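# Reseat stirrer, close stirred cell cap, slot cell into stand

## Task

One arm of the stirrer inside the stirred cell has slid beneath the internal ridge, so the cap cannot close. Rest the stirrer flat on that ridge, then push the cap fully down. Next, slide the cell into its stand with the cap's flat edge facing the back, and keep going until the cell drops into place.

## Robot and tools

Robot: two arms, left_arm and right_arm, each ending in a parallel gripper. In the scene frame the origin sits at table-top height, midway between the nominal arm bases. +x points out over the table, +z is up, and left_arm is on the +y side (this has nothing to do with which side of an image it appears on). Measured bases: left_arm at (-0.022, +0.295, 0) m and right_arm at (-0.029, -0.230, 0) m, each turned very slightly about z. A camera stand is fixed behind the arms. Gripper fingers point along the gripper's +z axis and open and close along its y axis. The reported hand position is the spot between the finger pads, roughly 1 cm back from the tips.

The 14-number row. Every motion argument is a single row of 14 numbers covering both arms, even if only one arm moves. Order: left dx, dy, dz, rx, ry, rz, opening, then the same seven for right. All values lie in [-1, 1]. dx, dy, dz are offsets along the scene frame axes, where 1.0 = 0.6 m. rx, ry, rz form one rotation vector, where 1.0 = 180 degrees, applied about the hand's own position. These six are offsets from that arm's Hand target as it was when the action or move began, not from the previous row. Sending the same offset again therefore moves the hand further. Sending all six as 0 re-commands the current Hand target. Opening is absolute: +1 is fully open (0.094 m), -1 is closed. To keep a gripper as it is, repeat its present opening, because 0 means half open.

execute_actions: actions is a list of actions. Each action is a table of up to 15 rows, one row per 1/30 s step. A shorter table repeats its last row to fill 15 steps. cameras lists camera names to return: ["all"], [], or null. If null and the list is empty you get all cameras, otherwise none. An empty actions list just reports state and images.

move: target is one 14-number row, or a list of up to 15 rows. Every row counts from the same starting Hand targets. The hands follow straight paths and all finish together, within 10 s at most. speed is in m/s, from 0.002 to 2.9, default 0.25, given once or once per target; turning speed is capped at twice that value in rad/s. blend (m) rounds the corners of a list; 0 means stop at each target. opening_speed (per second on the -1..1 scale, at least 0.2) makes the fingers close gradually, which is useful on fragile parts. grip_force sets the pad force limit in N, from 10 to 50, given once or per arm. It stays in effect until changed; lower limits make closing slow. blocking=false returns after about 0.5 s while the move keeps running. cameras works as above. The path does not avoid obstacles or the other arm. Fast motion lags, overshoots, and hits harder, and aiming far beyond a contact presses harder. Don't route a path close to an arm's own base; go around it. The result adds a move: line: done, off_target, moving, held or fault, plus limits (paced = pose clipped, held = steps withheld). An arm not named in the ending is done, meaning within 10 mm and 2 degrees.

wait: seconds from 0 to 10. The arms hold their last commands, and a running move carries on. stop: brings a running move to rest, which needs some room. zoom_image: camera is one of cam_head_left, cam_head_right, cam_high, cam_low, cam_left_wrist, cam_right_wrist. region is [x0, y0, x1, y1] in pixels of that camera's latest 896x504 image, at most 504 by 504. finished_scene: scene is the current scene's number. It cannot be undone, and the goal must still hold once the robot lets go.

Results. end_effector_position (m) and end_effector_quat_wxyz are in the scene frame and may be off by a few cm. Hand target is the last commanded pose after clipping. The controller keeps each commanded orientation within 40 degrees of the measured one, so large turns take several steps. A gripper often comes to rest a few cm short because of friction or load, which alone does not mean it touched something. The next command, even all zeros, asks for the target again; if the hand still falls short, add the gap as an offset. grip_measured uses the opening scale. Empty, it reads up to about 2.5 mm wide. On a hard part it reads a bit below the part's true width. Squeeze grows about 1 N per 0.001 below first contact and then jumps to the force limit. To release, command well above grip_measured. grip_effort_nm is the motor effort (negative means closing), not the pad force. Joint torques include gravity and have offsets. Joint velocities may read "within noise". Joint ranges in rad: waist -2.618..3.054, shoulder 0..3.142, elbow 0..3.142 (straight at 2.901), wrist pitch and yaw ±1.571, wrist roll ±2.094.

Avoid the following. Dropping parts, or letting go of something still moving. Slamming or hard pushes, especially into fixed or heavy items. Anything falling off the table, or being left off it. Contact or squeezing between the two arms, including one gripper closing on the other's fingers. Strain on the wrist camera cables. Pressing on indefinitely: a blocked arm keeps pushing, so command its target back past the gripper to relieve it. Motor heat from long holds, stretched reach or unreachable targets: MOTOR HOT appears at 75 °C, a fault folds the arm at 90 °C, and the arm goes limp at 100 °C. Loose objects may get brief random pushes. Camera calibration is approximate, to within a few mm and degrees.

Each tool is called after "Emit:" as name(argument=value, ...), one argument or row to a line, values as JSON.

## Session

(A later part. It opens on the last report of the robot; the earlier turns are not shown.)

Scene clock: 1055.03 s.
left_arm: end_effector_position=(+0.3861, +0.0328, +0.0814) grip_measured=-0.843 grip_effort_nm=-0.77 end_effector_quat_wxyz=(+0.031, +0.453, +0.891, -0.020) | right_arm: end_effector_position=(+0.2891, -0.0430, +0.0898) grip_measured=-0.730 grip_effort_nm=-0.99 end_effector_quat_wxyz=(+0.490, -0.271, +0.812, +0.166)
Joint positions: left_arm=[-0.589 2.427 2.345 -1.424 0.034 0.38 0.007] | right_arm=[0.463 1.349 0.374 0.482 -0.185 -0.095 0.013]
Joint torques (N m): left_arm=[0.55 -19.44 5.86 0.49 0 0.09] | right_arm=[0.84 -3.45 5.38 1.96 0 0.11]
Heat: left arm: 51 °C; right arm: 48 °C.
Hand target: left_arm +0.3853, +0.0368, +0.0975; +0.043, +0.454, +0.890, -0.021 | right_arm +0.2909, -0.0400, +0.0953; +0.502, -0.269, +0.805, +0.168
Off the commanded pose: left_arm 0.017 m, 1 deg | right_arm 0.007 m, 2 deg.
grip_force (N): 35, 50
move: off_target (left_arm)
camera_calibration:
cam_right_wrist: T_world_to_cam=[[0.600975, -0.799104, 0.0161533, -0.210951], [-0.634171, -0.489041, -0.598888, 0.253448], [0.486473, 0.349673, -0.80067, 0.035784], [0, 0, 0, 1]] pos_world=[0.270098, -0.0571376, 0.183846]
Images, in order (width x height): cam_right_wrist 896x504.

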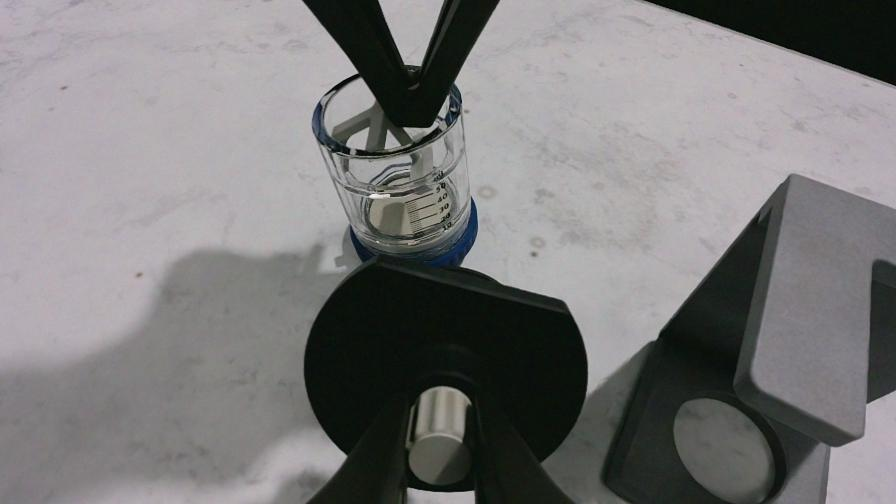

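Emit:
move(
  target=[0.008,-0.018,0.006,0,0,0,-0.95,0,0,0,0,0,0,-0.88],
  speed=0.03,
  cameras=["cam_right_wrist"],
)

Emit:
zoom_image(
  camera="cam_right_wrist",
  region=[300, 30, 520, 290],
)

Scene clock: 1062.17 s.
left_arm: end_effector_position=(+0.3928, +0.0275, +0.1124) grip_measured=-0.843 grip_effort_nm=-0.77 end_effector_quat_wxyz=(+0.061, +0.454, +0.889, -0.023) | right_arm: end_effector_position=(+0.2892, -0.0430, +0.0899) grip_measured=-0.730 grip_effort_nm=-0.99 end_effector_quat_wxyz=(+0.490, -0.271, +0.812, +0.166)
Joint positions: left_arm=[-0.591 2.427 2.465 -1.484 0.034 0.38 0.007] | right_arm=[0.463 1.349 0.374 0.482 -0.185 -0.095 0.013]
Joint torques (N m): left_arm=[-0.66 -12.49 9.07 0.43 -0.01 -0.07] | right_arm=[0.84 -3.38 5.41 1.98 0.01 0.07]
Heat: left arm: 55 °C; right arm: 48 °C.
Hand target: left_arm +0.3902, +0.0260, +0.1011; +0.043, +0.454, +0.890, -0.021 | right_arm +0.2910, -0.0400, +0.0953; +0.502, -0.269, +0.805, +0.168
Off the commanded pose: left_arm 0.012 m, 2 deg | right_arm 0.006 m, 2 deg.
grip_force (N): 35, 50
move: off_target (left_arm)
camera_calibration:
cam_right_wrist: T_world_to_cam=[[0.600986, -0.799096, 0.0161939, -0.210962], [-0.633951, -0.488927, -0.599213, 0.253515], [0.486746, 0.349852, -0.800426, 0.0357558], [0, 0, 0, 1]] pos_world=[0.270098, -0.0571377, 0.183946]
Images, in order (width x height): cam_right_wrist 896x504.

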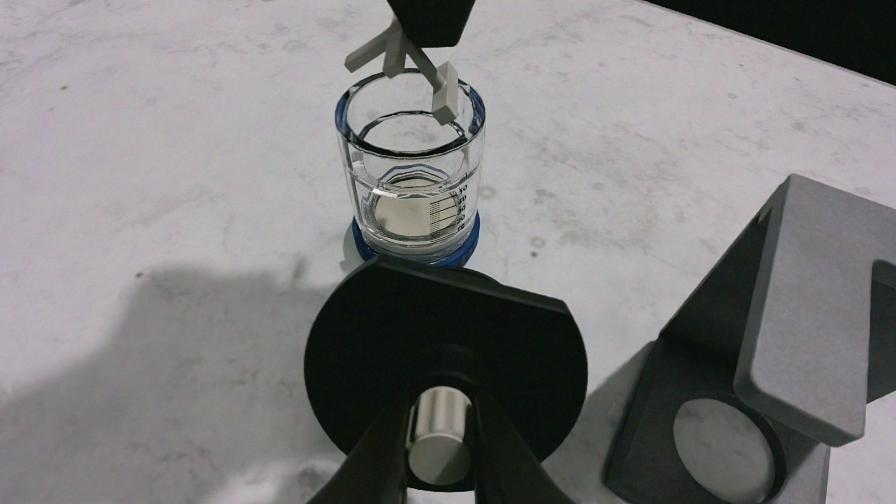

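Scaled by 1.938 from the camera's 896x504 image, which has a finer 1280x720 frame.

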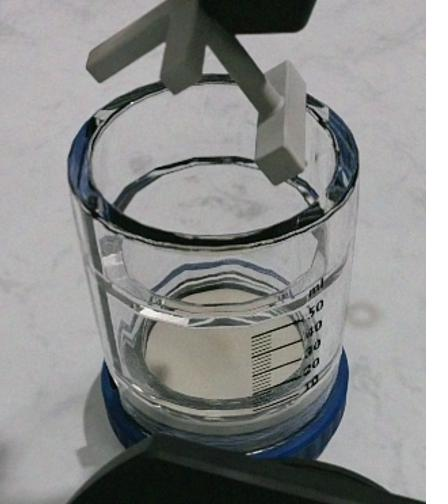

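Emit:
move(
  target=[0,0,0,0,0,0,-0.95,0,0,0,0,0,0,-0.88],
  speed=0.03,
  cameras=["cam_right_wrist","cam_left_wrist","cam_low"],
)

Emit:
zoom_image(
  camera="cam_left_wrist",
  region=[300, 200, 620, 504],
)

Emit:
zoom_image(
  camera="cam_low",
  region=[510, 110, 640, 250],
)

Scene clock: 1097.73 s.
left_arm: end_effector_position=(+0.3927, +0.0276, +0.1124) grip_measured=-0.843 grip_effort_nm=-0.77 end_effector_quat_wxyz=(+0.061, +0.454, +0.889, -0.023) | right_arm: end_effector_position=(+0.2892, -0.0430, +0.0899) grip_measured=-0.730 grip_effort_nm=-0.99 end_effector_quat_wxyz=(+0.490, -0.271, +0.812, +0.166)
Joint positions: left_arm=[-0.591 2.427 2.465 -1.484 0.034 0.38 0.007] | right_arm=[0.463 1.349 0.374 0.482 -0.185 -0.095 0.013]
Joint torques (N m): left_arm=[-0.62 -12.55 9.06 0.44 -0.01 -0.07] | right_arm=[0.76 -3.38 5.39 2.01 -0.01 0.06]
Heat: left arm: 55 °C; right arm: 49 °C.
Hand target: left_arm +0.3902, +0.0260, +0.1011; +0.043, +0.454, +0.890, -0.021 | right_arm +0.2910, -0.0400, +0.0953; +0.502, -0.269, +0.805, +0.168
Off the commanded pose: left_arm 0.012 m, 2 deg | right_arm 0.006 m, 2 deg.
grip_force (N): 35, 50
move: off_target (left_arm)
camera_calibration:
cam_left_wrist: T_world_to_cam=[[-0.807295, -0.589836, -0.0191592, 0.336753], [-0.568481, 0.76853, 0.293583, 0.209858], [-0.158441, 0.2479, -0.955742, 0.254374], [0, 0, 0, 1]] pos_world=[0.431462, -0.0257126, 0.187957]
cam_right_wrist: T_world_to_cam=[[0.600986, -0.799096, 0.0161939, -0.210962], [-0.633951, -0.488927, -0.599213, 0.253515], [0.486746, 0.349852, -0.800426, 0.0357558], [0, 0, 0, 1]] pos_world=[0.270098, -0.0571377, 0.183946]
Images, in order (width x height): cam_low 896x504, cam_left_wrist 896x504, cam_right_wrist 896x504.

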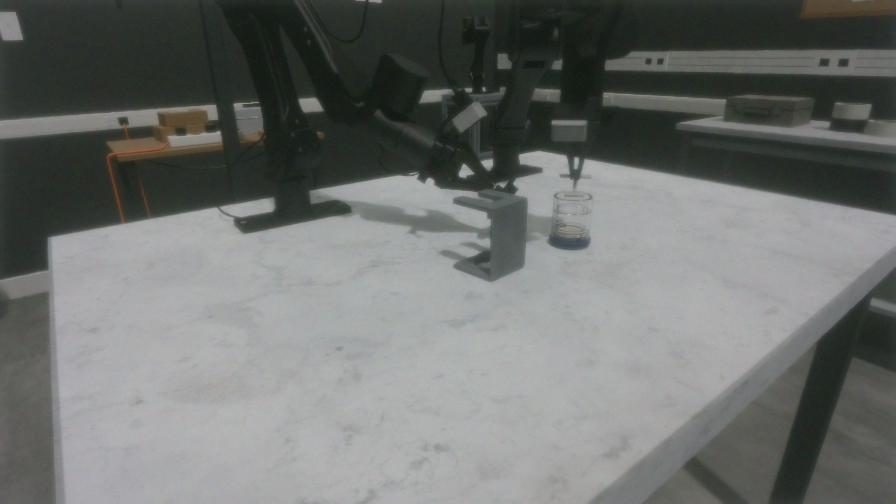

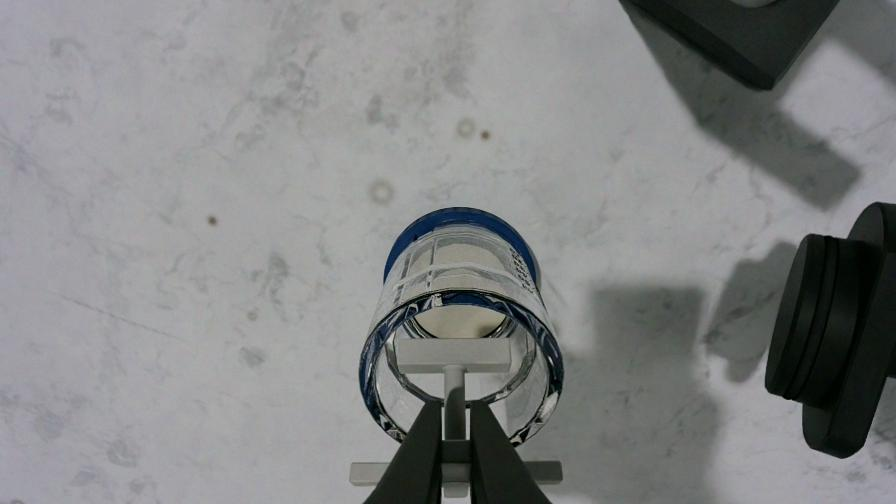

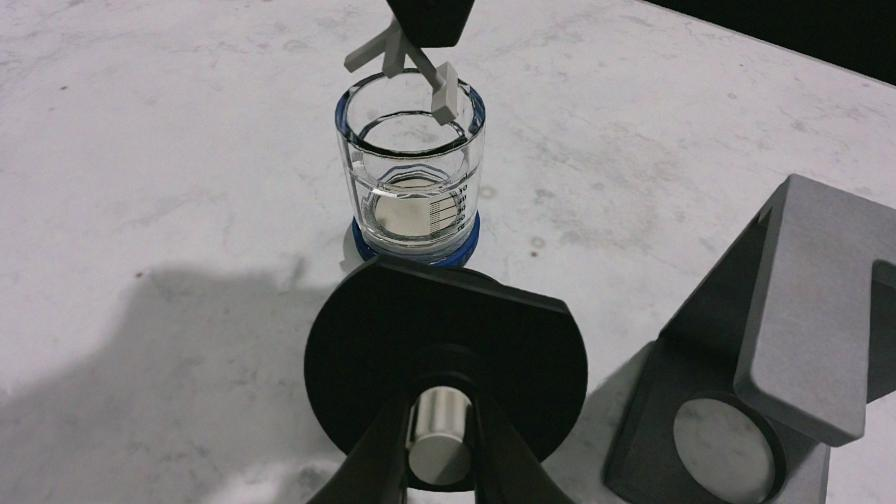

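Scaled by 1.575 from the camera's 896x504 image, which has a finer 1280x720 frame.

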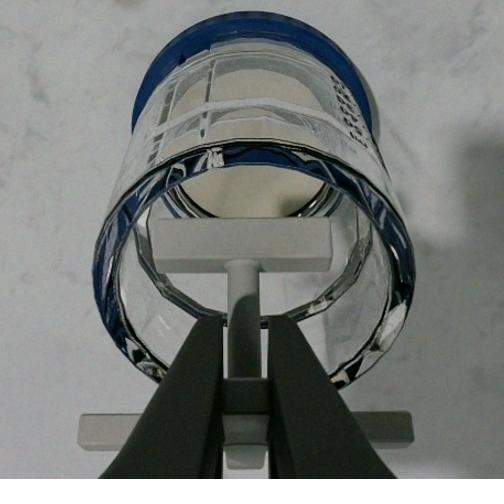

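Scaled by 3.600 from the camera's 896x504 image, which has a finer 1280x720 frame.

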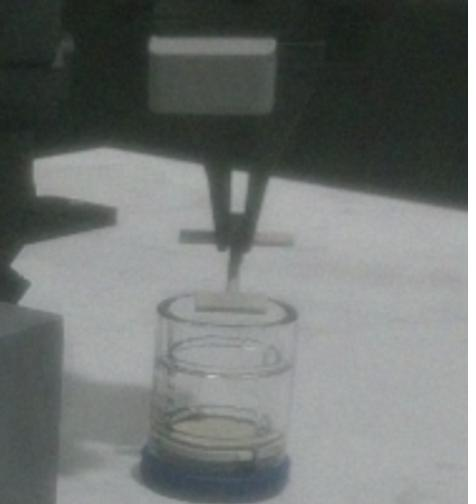

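Emit:
move(
  target=[-0.007,0.004,-0.02,0,0,0,-0.95,0,0,0,0,0,0,-0.88],
  speed=0.03,
  cameras=["cam_right_wrist","cam_left_wrist","cam_low"],
)

Emit:
zoom_image(
  camera="cam_right_wrist",
  region=[300, 0, 520, 260],
)

Emit:
zoom_image(
  camera="cam_low",
  region=[510, 110, 640, 250],
)

Scene clock: 1107.87 s.
left_arm: end_effector_position=(+0.3842, +0.0342, +0.0926) grip_measured=-0.843 grip_effort_nm=-0.77 end_effector_quat_wxyz=(+0.034, +0.454, +0.890, -0.018) | right_arm: end_effector_position=(+0.2892, -0.0430, +0.0899) grip_measured=-0.730 grip_effort_nm=-0.99 end_effector_quat_wxyz=(+0.490, -0.271, +0.812, +0.166)
Joint positions: left_arm=[-0.591 2.414 2.367 -1.453 0.029 0.38 0.007] | right_arm=[0.463 1.349 0.374 0.482 -0.185 -0.095 0.013]
Joint torques (N m): left_arm=[-0.72 -15.88 4.79 0.96 0.06 -0.08] | right_arm=[0.7 -3.41 5.45 1.99 -0.01 0.1]
Heat: left arm: 55 °C; right arm: 49 °C.
Hand target: left_arm +0.3859, +0.0285, +0.0891; +0.043, +0.454, +0.890, -0.021 | right_arm +0.2910, -0.0400, +0.0953; +0.502, -0.269, +0.805, +0.168
Off the commanded pose: left_arm 0.007 m, 1 deg | right_arm 0.006 m, 2 deg.
grip_force (N): 35, 50
move: done
camera_calibration:
cam_left_wrist: T_world_to_cam=[[-0.807477, -0.589883, -0.00433541, 0.332022], [-0.55517, 0.757434, 0.343629, 0.196463], [-0.199417, 0.279879, -0.939095, 0.245482], [0, 0, 0, 1]] pos_world=[0.426124, -0.0216594, 0.16446]
cam_right_wrist: T_world_to_cam=[[0.600986, -0.799096, 0.0161939, -0.210962], [-0.633951, -0.488927, -0.599213, 0.253515], [0.486746, 0.349852, -0.800426, 0.0357558], [0, 0, 0, 1]] pos_world=[0.270098, -0.0571377, 0.183946]
Images, in order (width x height): cam_low 896x504, cam_left_wrist 896x504, cam_right_wrist 896x504.

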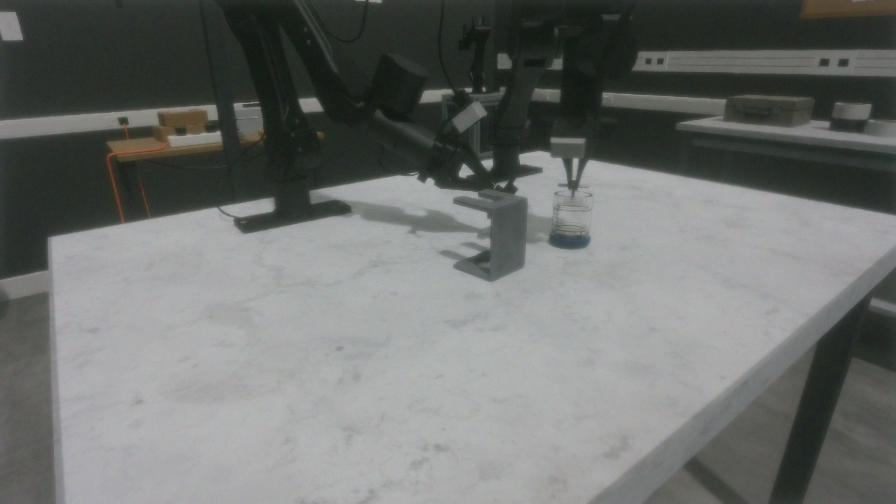

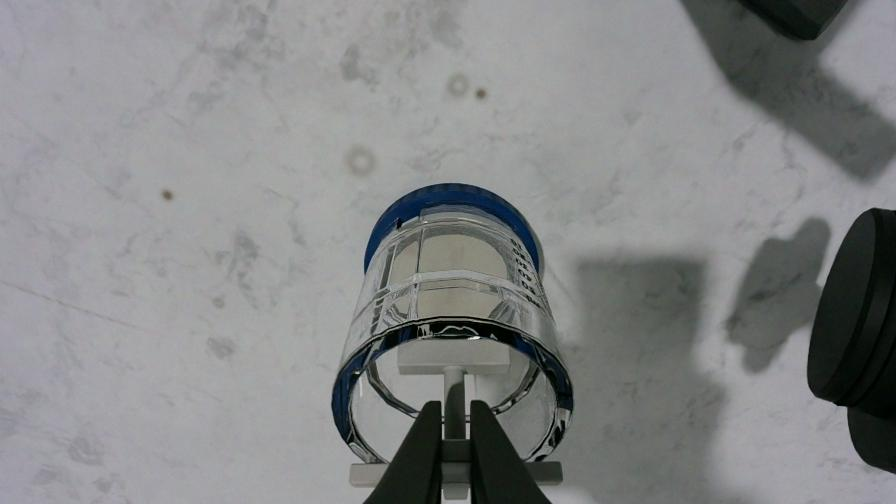

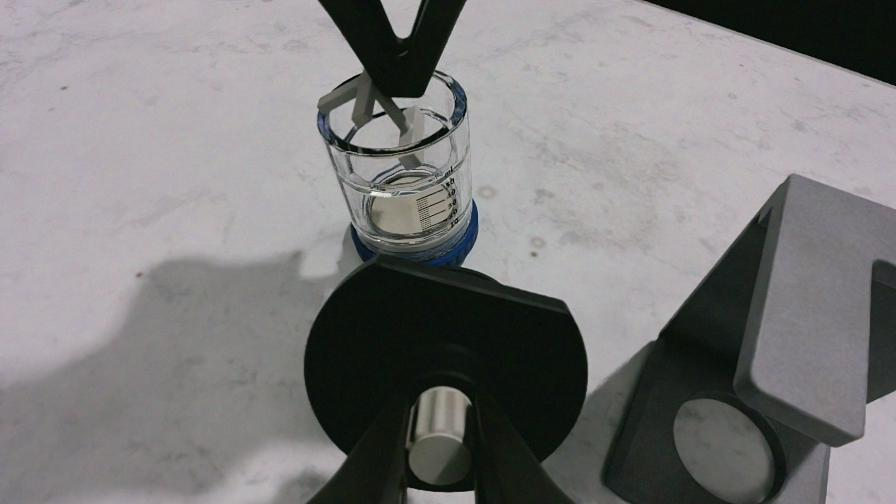

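Scaled by 1.938 from the camera's 896x504 image, which has a finer 1280x720 frame.

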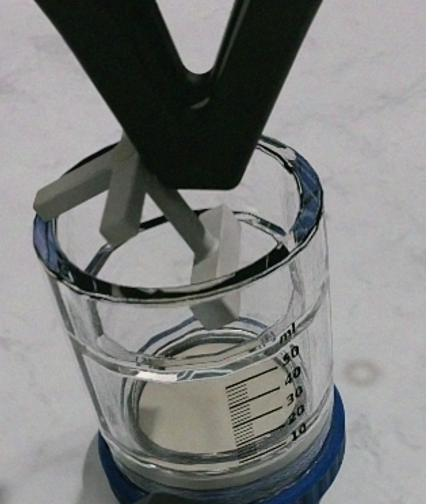

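Scaled by 3.600 from the camera's 896x504 image, which has a finer 1280x720 frame.

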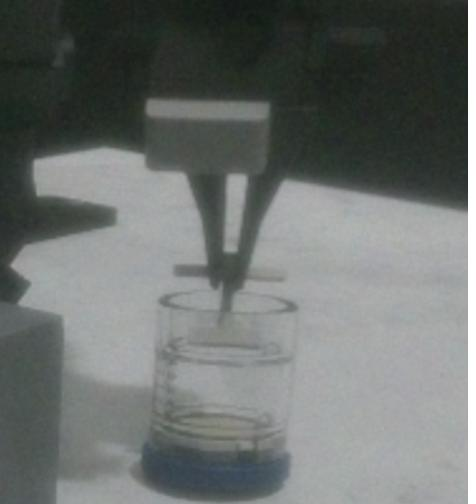

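Emit:
move(
  target=[0.007,-0.006,0.012,0,0,0,-0.95,0,0,0,0,0,0,-0.88],
  speed=0.03,
  cameras=["cam_right_wrist"],
)

Emit:
zoom_image(
  camera="cam_right_wrist",
  region=[300, 0, 520, 260],
)

Scene clock: 1116.37 s.
left_arm: end_effector_position=(+0.3939, +0.0283, +0.1104) grip_measured=-0.843 grip_effort_nm=-0.77 end_effector_quat_wxyz=(+0.064, +0.453, +0.889, -0.020) | right_arm: end_effector_position=(+0.2892, -0.0430, +0.0899) grip_measured=-0.730 grip_effort_nm=-0.99 end_effector_quat_wxyz=(+0.490, -0.271, +0.812, +0.166)
Joint positions: left_arm=[-0.591 2.414 2.434 -1.459 0.028 0.379 0.007] | right_arm=[0.463 1.349 0.374 0.482 -0.185 -0.095 0.013]
Joint torques (N m): left_arm=[-0.83 -11.96 9.16 0.43 0.05 -0.1] | right_arm=[0.66 -3.4 5.39 2 0.05 0.11]
Heat: left arm: 54 °C; right arm: 49 °C.
Hand target: left_arm +0.3901, +0.0249, +0.0963; +0.043, +0.454, +0.890, -0.021 | right_arm +0.2910, -0.0400, +0.0953; +0.502, -0.269, +0.805, +0.168
Off the commanded pose: left_arm 0.015 m, 2 deg | right_arm 0.006 m, 2 deg.
grip_force (N): 35, 50
move: off_target (left_arm)
camera_calibration:
cam_right_wrist: T_world_to_cam=[[0.600986, -0.799096, 0.0161939, -0.210962], [-0.633951, -0.488927, -0.599213, 0.253515], [0.486746, 0.349852, -0.800426, 0.0357558], [0, 0, 0, 1]] pos_world=[0.270098, -0.0571377, 0.183946]
Images, in order (width x height): cam_right_wrist 896x504.

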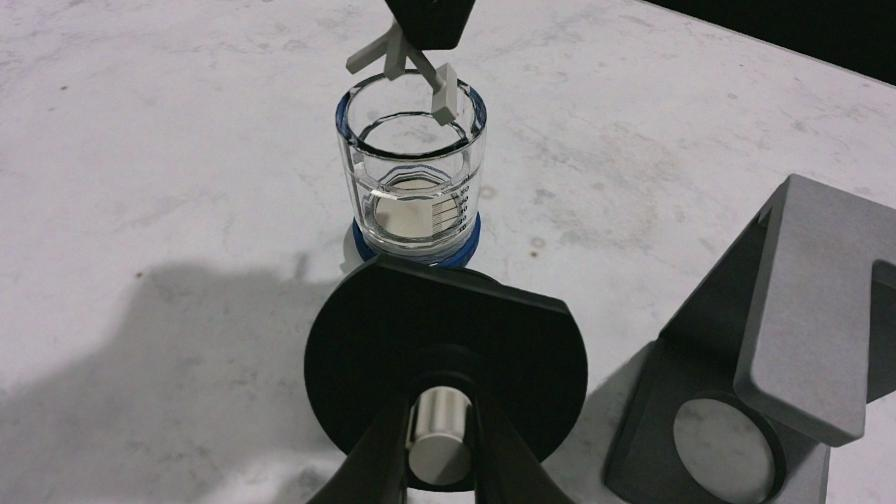

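Scaled by 1.938 from the camera's 896x504 image, which has a finer 1280x720 frame.

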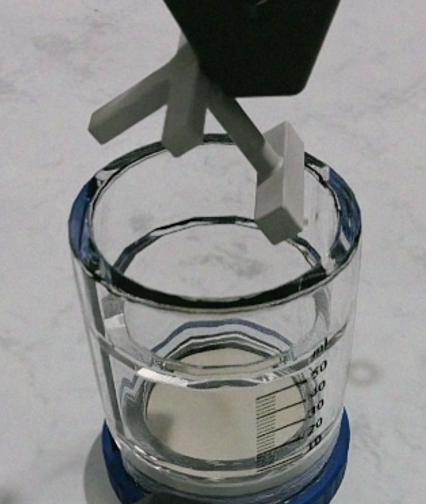

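Emit:
move(
  target=[0.004,0.001,-0.016,0,0,0,-0.95,0,0,0,0,0,0,-0.88],
  speed=0.03,
  cameras=["cam_right_wrist","cam_low"],
)

Emit:
zoom_image(
  camera="cam_right_wrist",
  region=[300, 0, 520, 260],
)

Emit:
zoom_image(
  camera="cam_low",
  region=[510, 110, 640, 250],
)

Scene clock: 1136.73 s.
left_arm: end_effector_position=(+0.3949, +0.0276, +0.1086) grip_measured=-0.843 grip_effort_nm=-0.77 end_effector_quat_wxyz=(+0.065, +0.453, +0.889, -0.020) | right_arm: end_effector_position=(+0.2892, -0.0430, +0.0899) grip_measured=-0.730 grip_effort_nm=-0.99 end_effector_quat_wxyz=(+0.490, -0.271, +0.812, +0.166)
Joint positions: left_arm=[-0.591 2.414 2.426 -1.448 0.028 0.379 0.007] | right_arm=[0.463 1.349 0.374 0.482 -0.185 -0.095 0.013]
Joint torques (N m): left_arm=[-0.5 -12.23 5.85 0.75 0.08 -0.05] | right_arm=[0.77 -3.54 5.39 2 0 0.07]
Heat: left arm: 50 °C; right arm: 50 °C.
Hand target: left_arm +0.3925, +0.0255, +0.0867; +0.043, +0.454, +0.890, -0.021 | right_arm +0.2910, -0.0400, +0.0953; +0.502, -0.269, +0.805, +0.168
Off the commanded pose: left_arm 0.022 m, 3 deg | right_arm 0.006 m, 2 deg.
grip_force (N): 35, 50
move: off_target (left_arm)
camera_calibration:
cam_right_wrist: T_world_to_cam=[[0.600986, -0.799096, 0.0161939, -0.210962], [-0.633951, -0.488927, -0.599213, 0.253515], [0.486746, 0.349852, -0.800426, 0.0357558], [0, 0, 0, 1]] pos_world=[0.270098, -0.0571377, 0.183946]
Images, in order (width x height): cam_low 896x504, cam_right_wrist 896x504.

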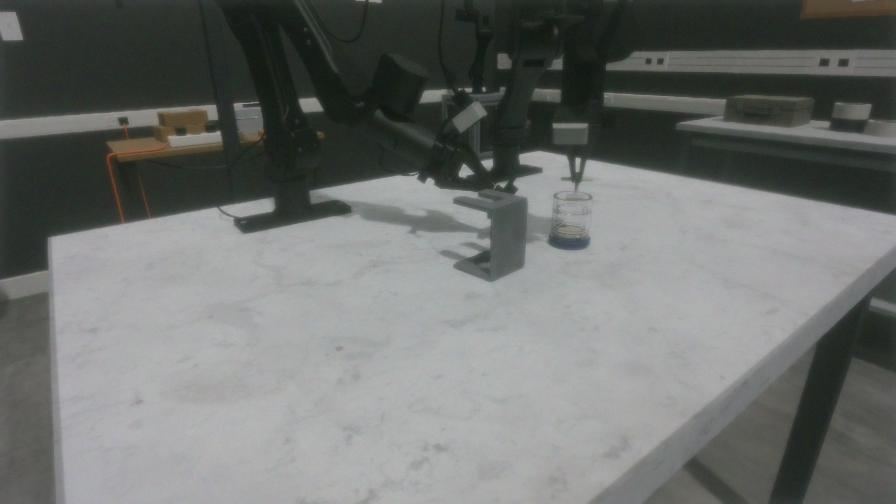

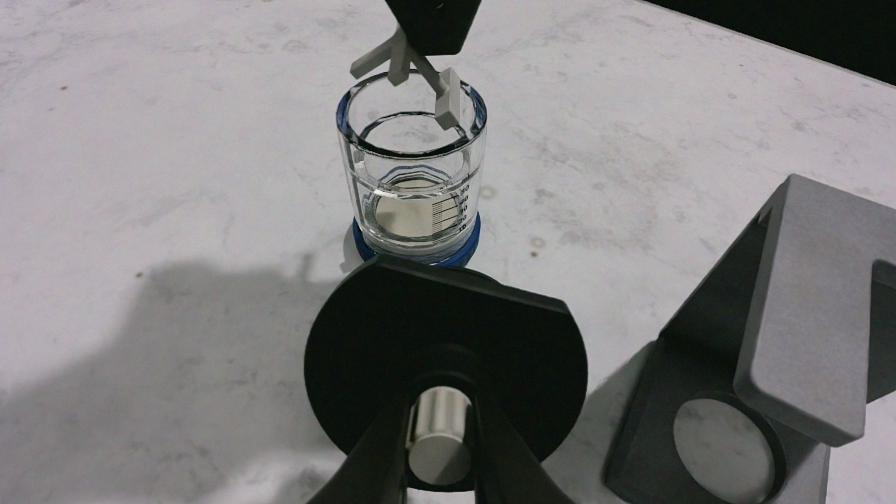

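Scaled by 1.938 from the camera's 896x504 image, which has a finer 1280x720 frame.

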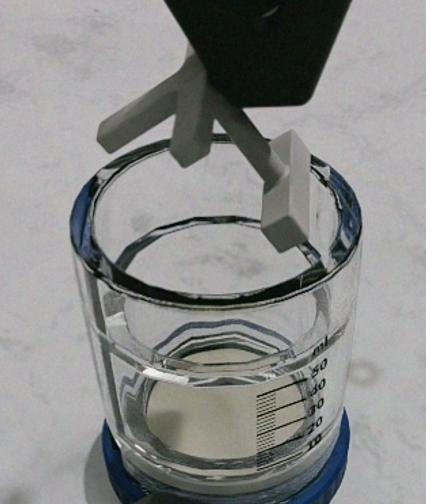

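Scaled by 3.600 from the camera's 896x504 image, which has a finer 1280x720 frame.

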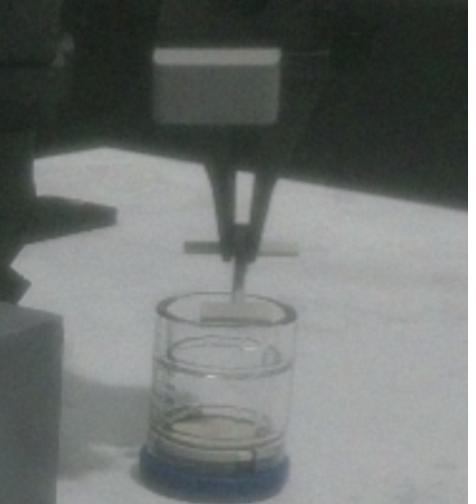

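Emit:
execute_actions(
  actions=[],
)

Emit:
zoom_image(
  camera="cam_right_wrist",
  region=[300, 0, 600, 290],
)

Emit:
zoom_image(
  camera="cam_low",
  region=[500, 90, 660, 260],
)

Scene clock: 1166.87 s.
left_arm: end_effector_position=(+0.3952, +0.0274, +0.1086) grip_measured=-0.843 grip_effort_nm=-0.76 end_effector_quat_wxyz=(+0.066, +0.453, +0.889, -0.020) | right_arm: end_effector_position=(+0.2892, -0.0430, +0.0899) grip_measured=-0.730 grip_effort_nm=-0.99 end_effector_quat_wxyz=(+0.490, -0.271, +0.812, +0.166)
Joint positions: left_arm=[-0.591 2.414 2.426 -1.447 0.028 0.379 0.007] | right_arm=[0.463 1.349 0.374 0.482 -0.185 -0.095 0.013]
Joint velocities: within noise
Joint torques (N m): left_arm=[-0.47 -12.29 5.9 0.74 0.07 -0.06] | right_arm=[0.58 -3.44 5.38 2 0.03 0.08]
Heat: left arm: 48 °C; right arm: 50 °C.
Hand target: left_arm +0.3925, +0.0255, +0.0867; +0.043, +0.454, +0.890, -0.021 | right_arm +0.2910, -0.0400, +0.0953; +0.502, -0.269, +0.805, +0.168
Tool commands: left_gripper/opening=-0.95 right_gripper/opening=-0.88
Off the commanded pose: left_arm 0.022 m, 3 deg | right_arm 0.006 m, 2 deg.
grip_force (N): 35, 50
camera_calibration:
cam_left_wrist: T_world_to_cam=[[-0.80582, -0.591463, -0.0287244, 0.339075], [-0.573512, 0.767448, 0.286545, 0.215333], [-0.147436, 0.247377, -0.957636, 0.247002], [0, 0, 0, 1]] pos_world=[0.433146, -0.0258092, 0.184576]
cam_right_wrist: T_world_to_cam=[[0.600986, -0.799096, 0.0161939, -0.210962], [-0.633951, -0.488927, -0.599213, 0.253515], [0.486746, 0.349852, -0.800426, 0.0357558], [0, 0, 0, 1]] pos_world=[0.270098, -0.0571377, 0.183946]

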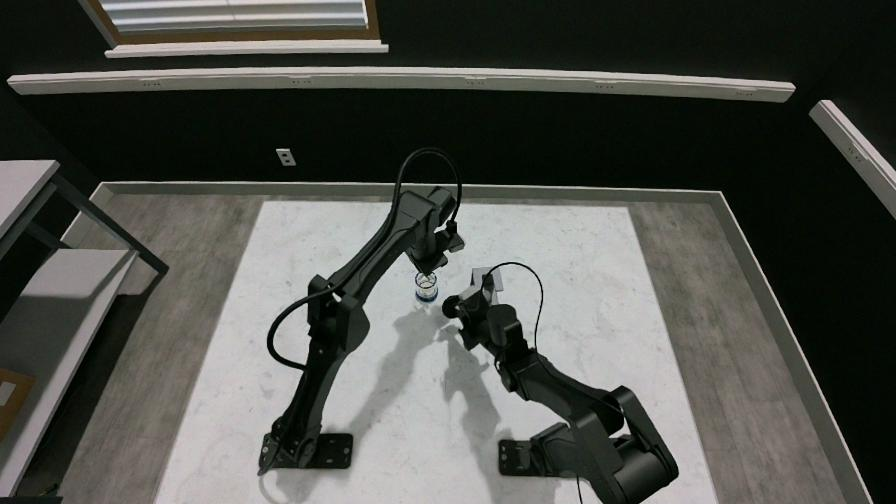

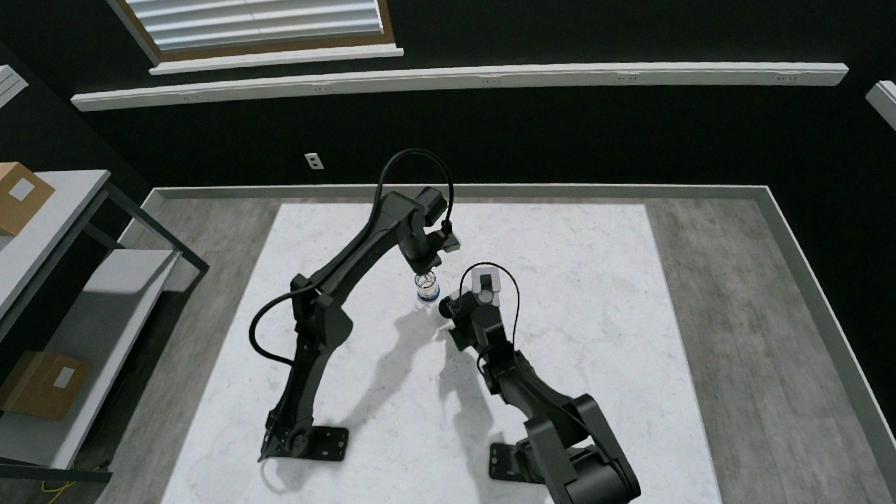

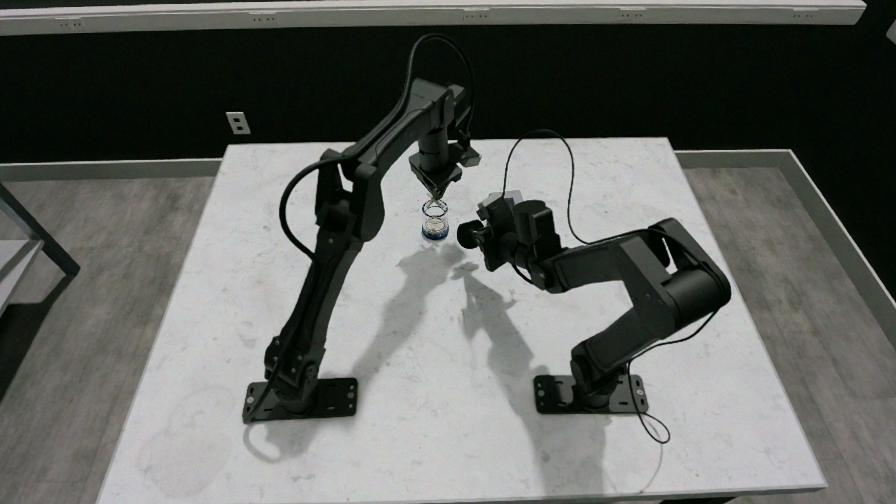

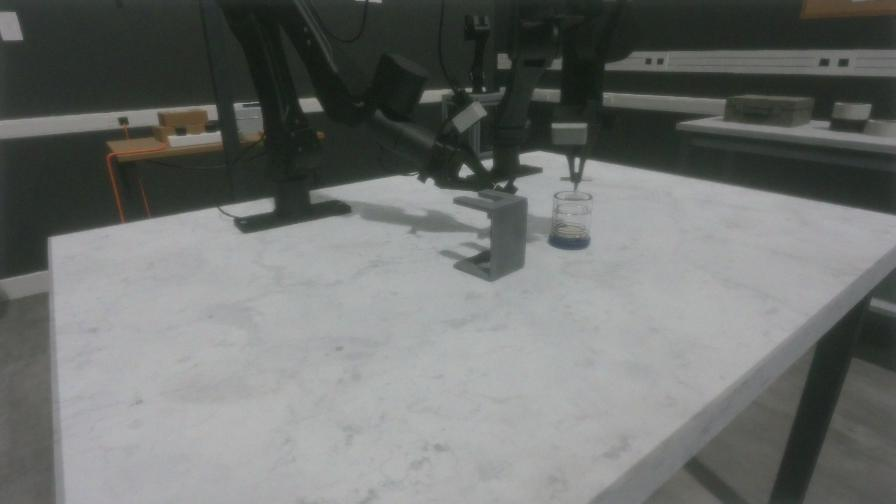

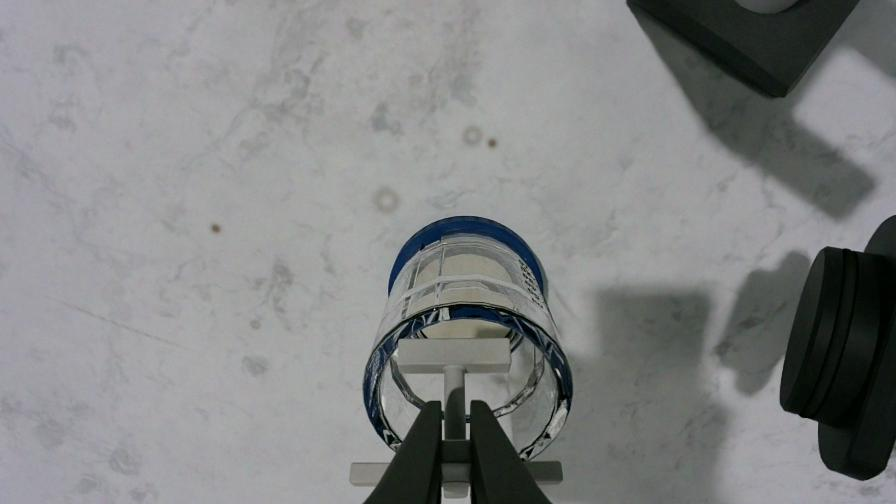

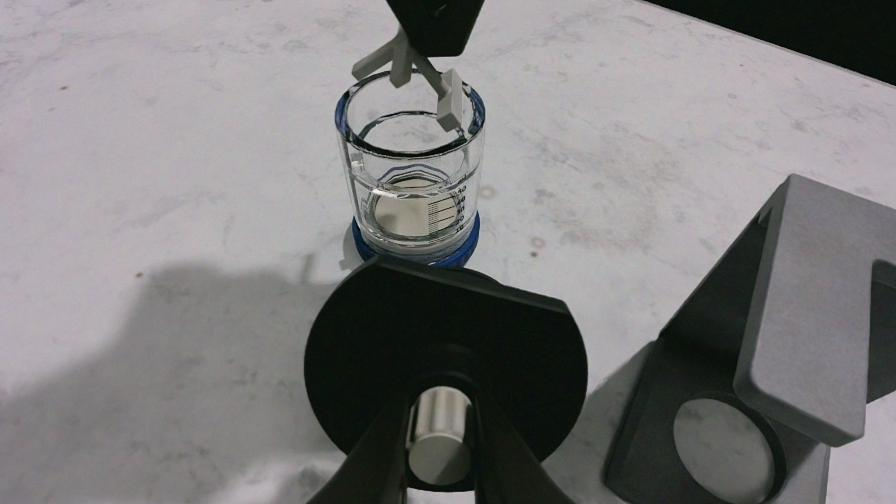

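Scaled by 1.680 from the camera's 896x504 image, which has a finer 1280x720 frame.

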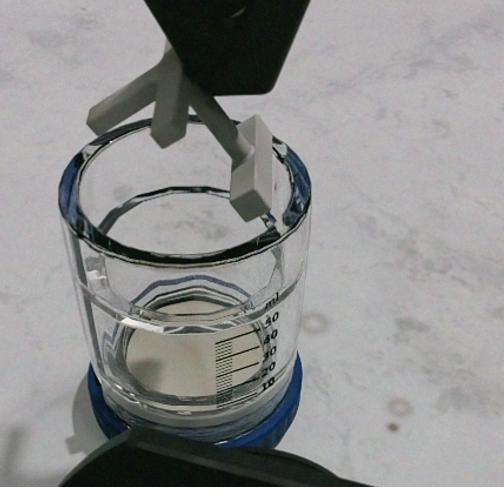

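Scaled by 2.965 from the camera's 896x504 image, which has a finer 1280x720 frame.

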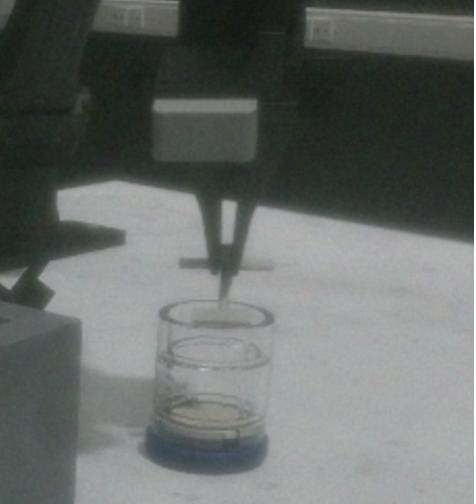

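Emit:
move(
  target=[0.0,0.0,-0.02,0,0,0,-0.95,0,0,0,0,0,0,-0.88],
  speed=0.04,
  cameras=["cam_right_wrist","cam_low"],
)

Emit:
zoom_image(
  camera="cam_right_wrist",
  region=[300, 0, 600, 290],
)

Emit:
zoom_image(
  camera="cam_low",
  region=[500, 90, 660, 260],
)

Scene clock: 1182.97 s.
left_arm: end_effector_position=(+0.3940, +0.0281, +0.0901) grip_measured=-0.843 grip_effort_nm=-0.77 end_effector_quat_wxyz=(+0.056, +0.453, +0.889, -0.019) | right_arm: end_effector_position=(+0.2892, -0.0430, +0.0899) grip_measured=-0.730 grip_effort_nm=-0.99 end_effector_quat_wxyz=(+0.490, -0.271, +0.812, +0.166)
Joint positions: left_arm=[-0.591 2.414 2.353 -1.395 0.028 0.379 0.007] | right_arm=[0.463 1.349 0.374 0.482 -0.185 -0.095 0.013]
Joint torques (N m): left_arm=[-0.47 -13.37 5.98 0.78 0.11 -0.06] | right_arm=[0.81 -3.59 5.26 2 0.01 0.09]
Heat: left arm: 48 °C; right arm: 51 °C.
Hand target: left_arm +0.3925, +0.0255, +0.0747; +0.043, +0.454, +0.890, -0.021 | right_arm +0.2910, -0.0400, +0.0953; +0.502, -0.269, +0.805, +0.168
Off the commanded pose: left_arm 0.016 m, 1 deg | right_arm 0.006 m, 2 deg.
grip_force (N): 35, 50
move: off_target (left_arm)
camera_calibration:
cam_right_wrist: T_world_to_cam=[[0.600986, -0.799096, 0.0161939, -0.210962], [-0.633951, -0.488927, -0.599213, 0.253515], [0.486746, 0.349852, -0.800426, 0.0357558], [0, 0, 0, 1]] pos_world=[0.270098, -0.0571377, 0.183946]
Images, in order (width x height): cam_low 896x504, cam_right_wrist 896x504.

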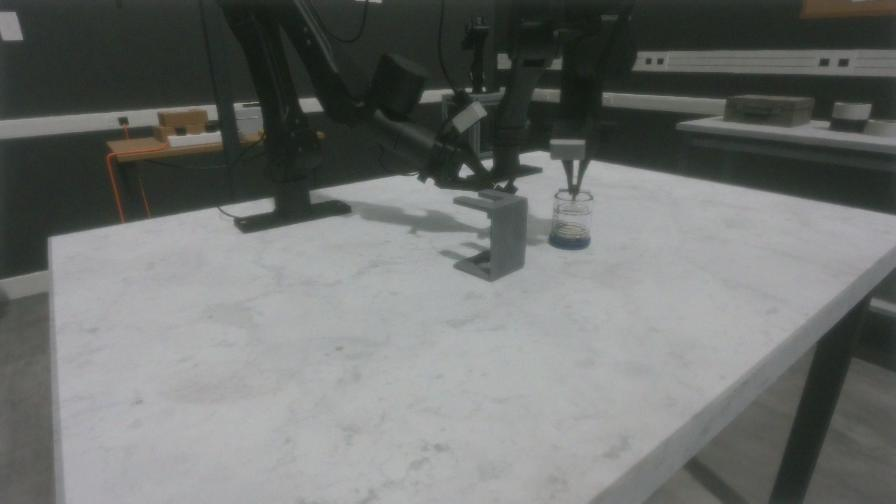

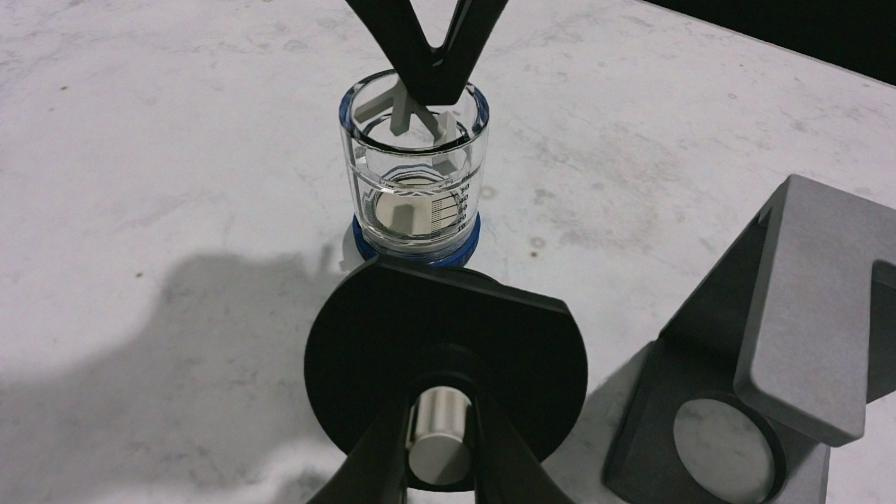

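Scaled by 1.680 from the camera's 896x504 image, which has a finer 1280x720 frame.

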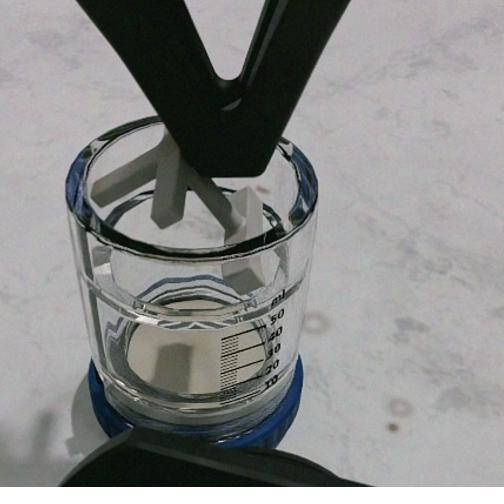

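Scaled by 2.965 from the camera's 896x504 image, which has a finer 1280x720 frame.

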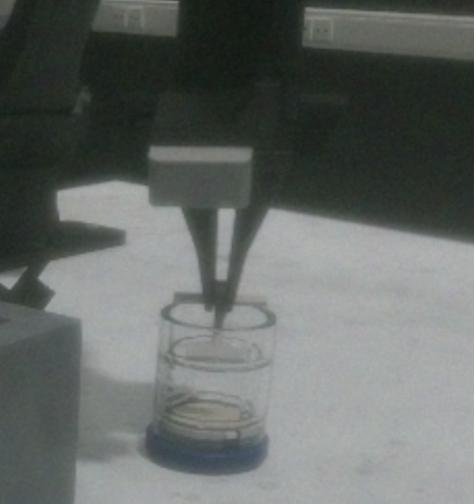

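Emit:
move(
  target=[0.0,0.0,-0.015,0,0,0,-0.95,0,0,0,0,0,0,-0.88],
  speed=0.04,
  cameras=["cam_right_wrist","cam_low","cam_left_wrist"],
)

Emit:
zoom_image(
  camera="cam_right_wrist",
  region=[300, 0, 600, 290],
)

Emit:
zoom_image(
  camera="cam_low",
  region=[500, 90, 660, 260],
)

Scene clock: 1190.40 s.
left_arm: end_effector_position=(+0.3942, +0.0274, +0.0882) grip_measured=-0.843 grip_effort_nm=-0.77 end_effector_quat_wxyz=(+0.059, +0.453, +0.889, -0.021) | right_arm: end_effector_position=(+0.2892, -0.0430, +0.0899) grip_measured=-0.730 grip_effort_nm=-0.99 end_effector_quat_wxyz=(+0.490, -0.271, +0.812, +0.166)
Joint positions: left_arm=[-0.591 2.404 2.326 -1.372 0.031 0.379 0.007] | right_arm=[0.463 1.349 0.374 0.482 -0.185 -0.095 0.013]
Joint torques (N m): left_arm=[-0.46 -13.22 3.92 1.01 0.04 -0.05] | right_arm=[0.73 -3.55 5.38 2 0.03 0.08]
Heat: left arm: 48 °C; right arm: 51 °C.
Hand target: left_arm +0.3926, +0.0255, +0.0658; +0.043, +0.454, +0.890, -0.021 | right_arm +0.2910, -0.0400, +0.0953; +0.502, -0.269, +0.805, +0.168
Off the commanded pose: left_arm 0.023 m, 2 deg | right_arm 0.006 m, 2 deg.
grip_force (N): 35, 50
move: off_target (left_arm)
camera_calibration:
cam_left_wrist: T_world_to_cam=[[-0.806401, -0.591012, -0.0205694, 0.337112], [-0.569133, 0.76616, 0.298475, 0.217937], [-0.160643, 0.252397, -0.954196, 0.232095], [0, 0, 0, 1]] pos_world=[0.433167, -0.0263174, 0.16335]
cam_right_wrist: T_world_to_cam=[[0.600986, -0.799096, 0.0161939, -0.210962], [-0.633951, -0.488927, -0.599213, 0.253515], [0.486746, 0.349852, -0.800426, 0.0357558], [0, 0, 0, 1]] pos_world=[0.270098, -0.0571377, 0.183946]
Images, in order (width x height): cam_low 896x504, cam_left_wrist 896x504, cam_right_wrist 896x504.

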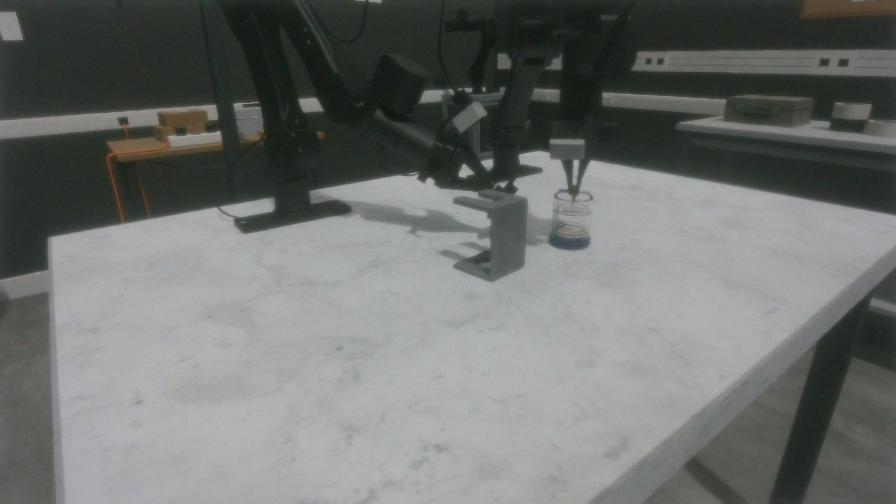

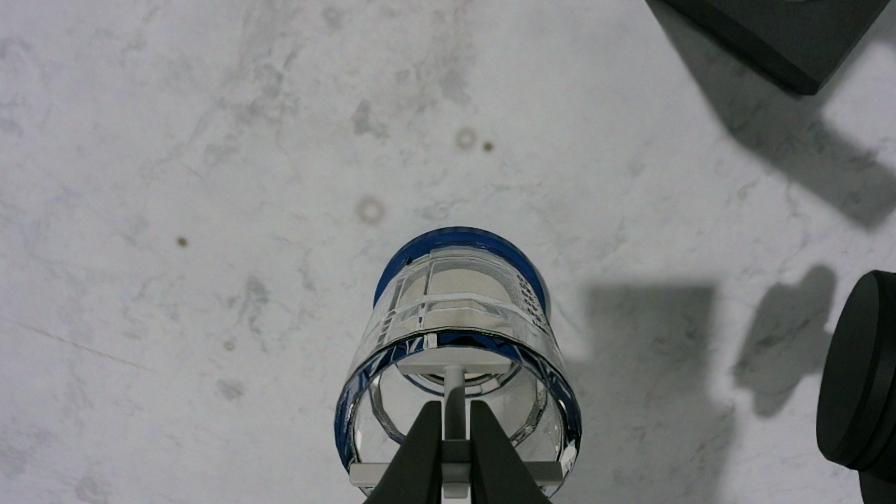

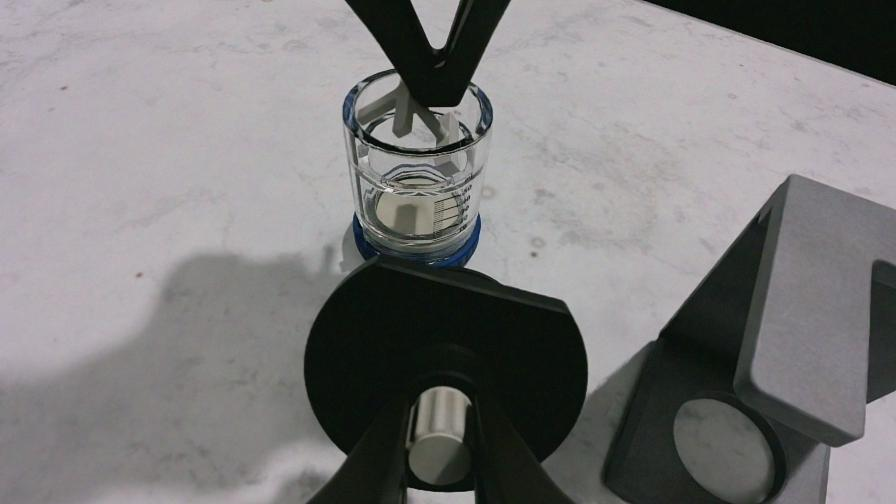

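Scaled by 1.680 from the camera's 896x504 image, which has a finer 1280x720 frame.

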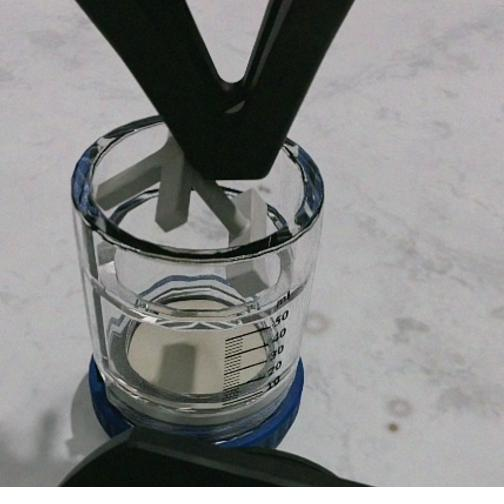

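Scaled by 2.965 from the camera's 896x504 image, which has a finer 1280x720 frame.

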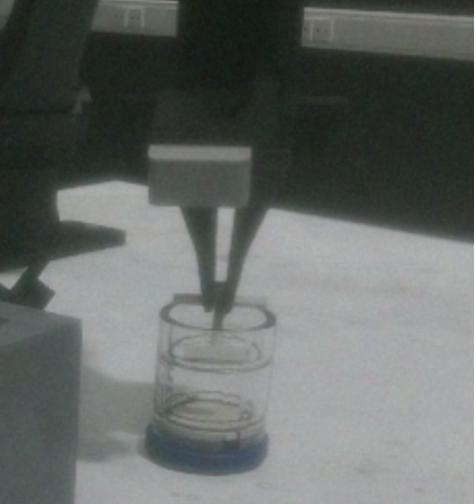

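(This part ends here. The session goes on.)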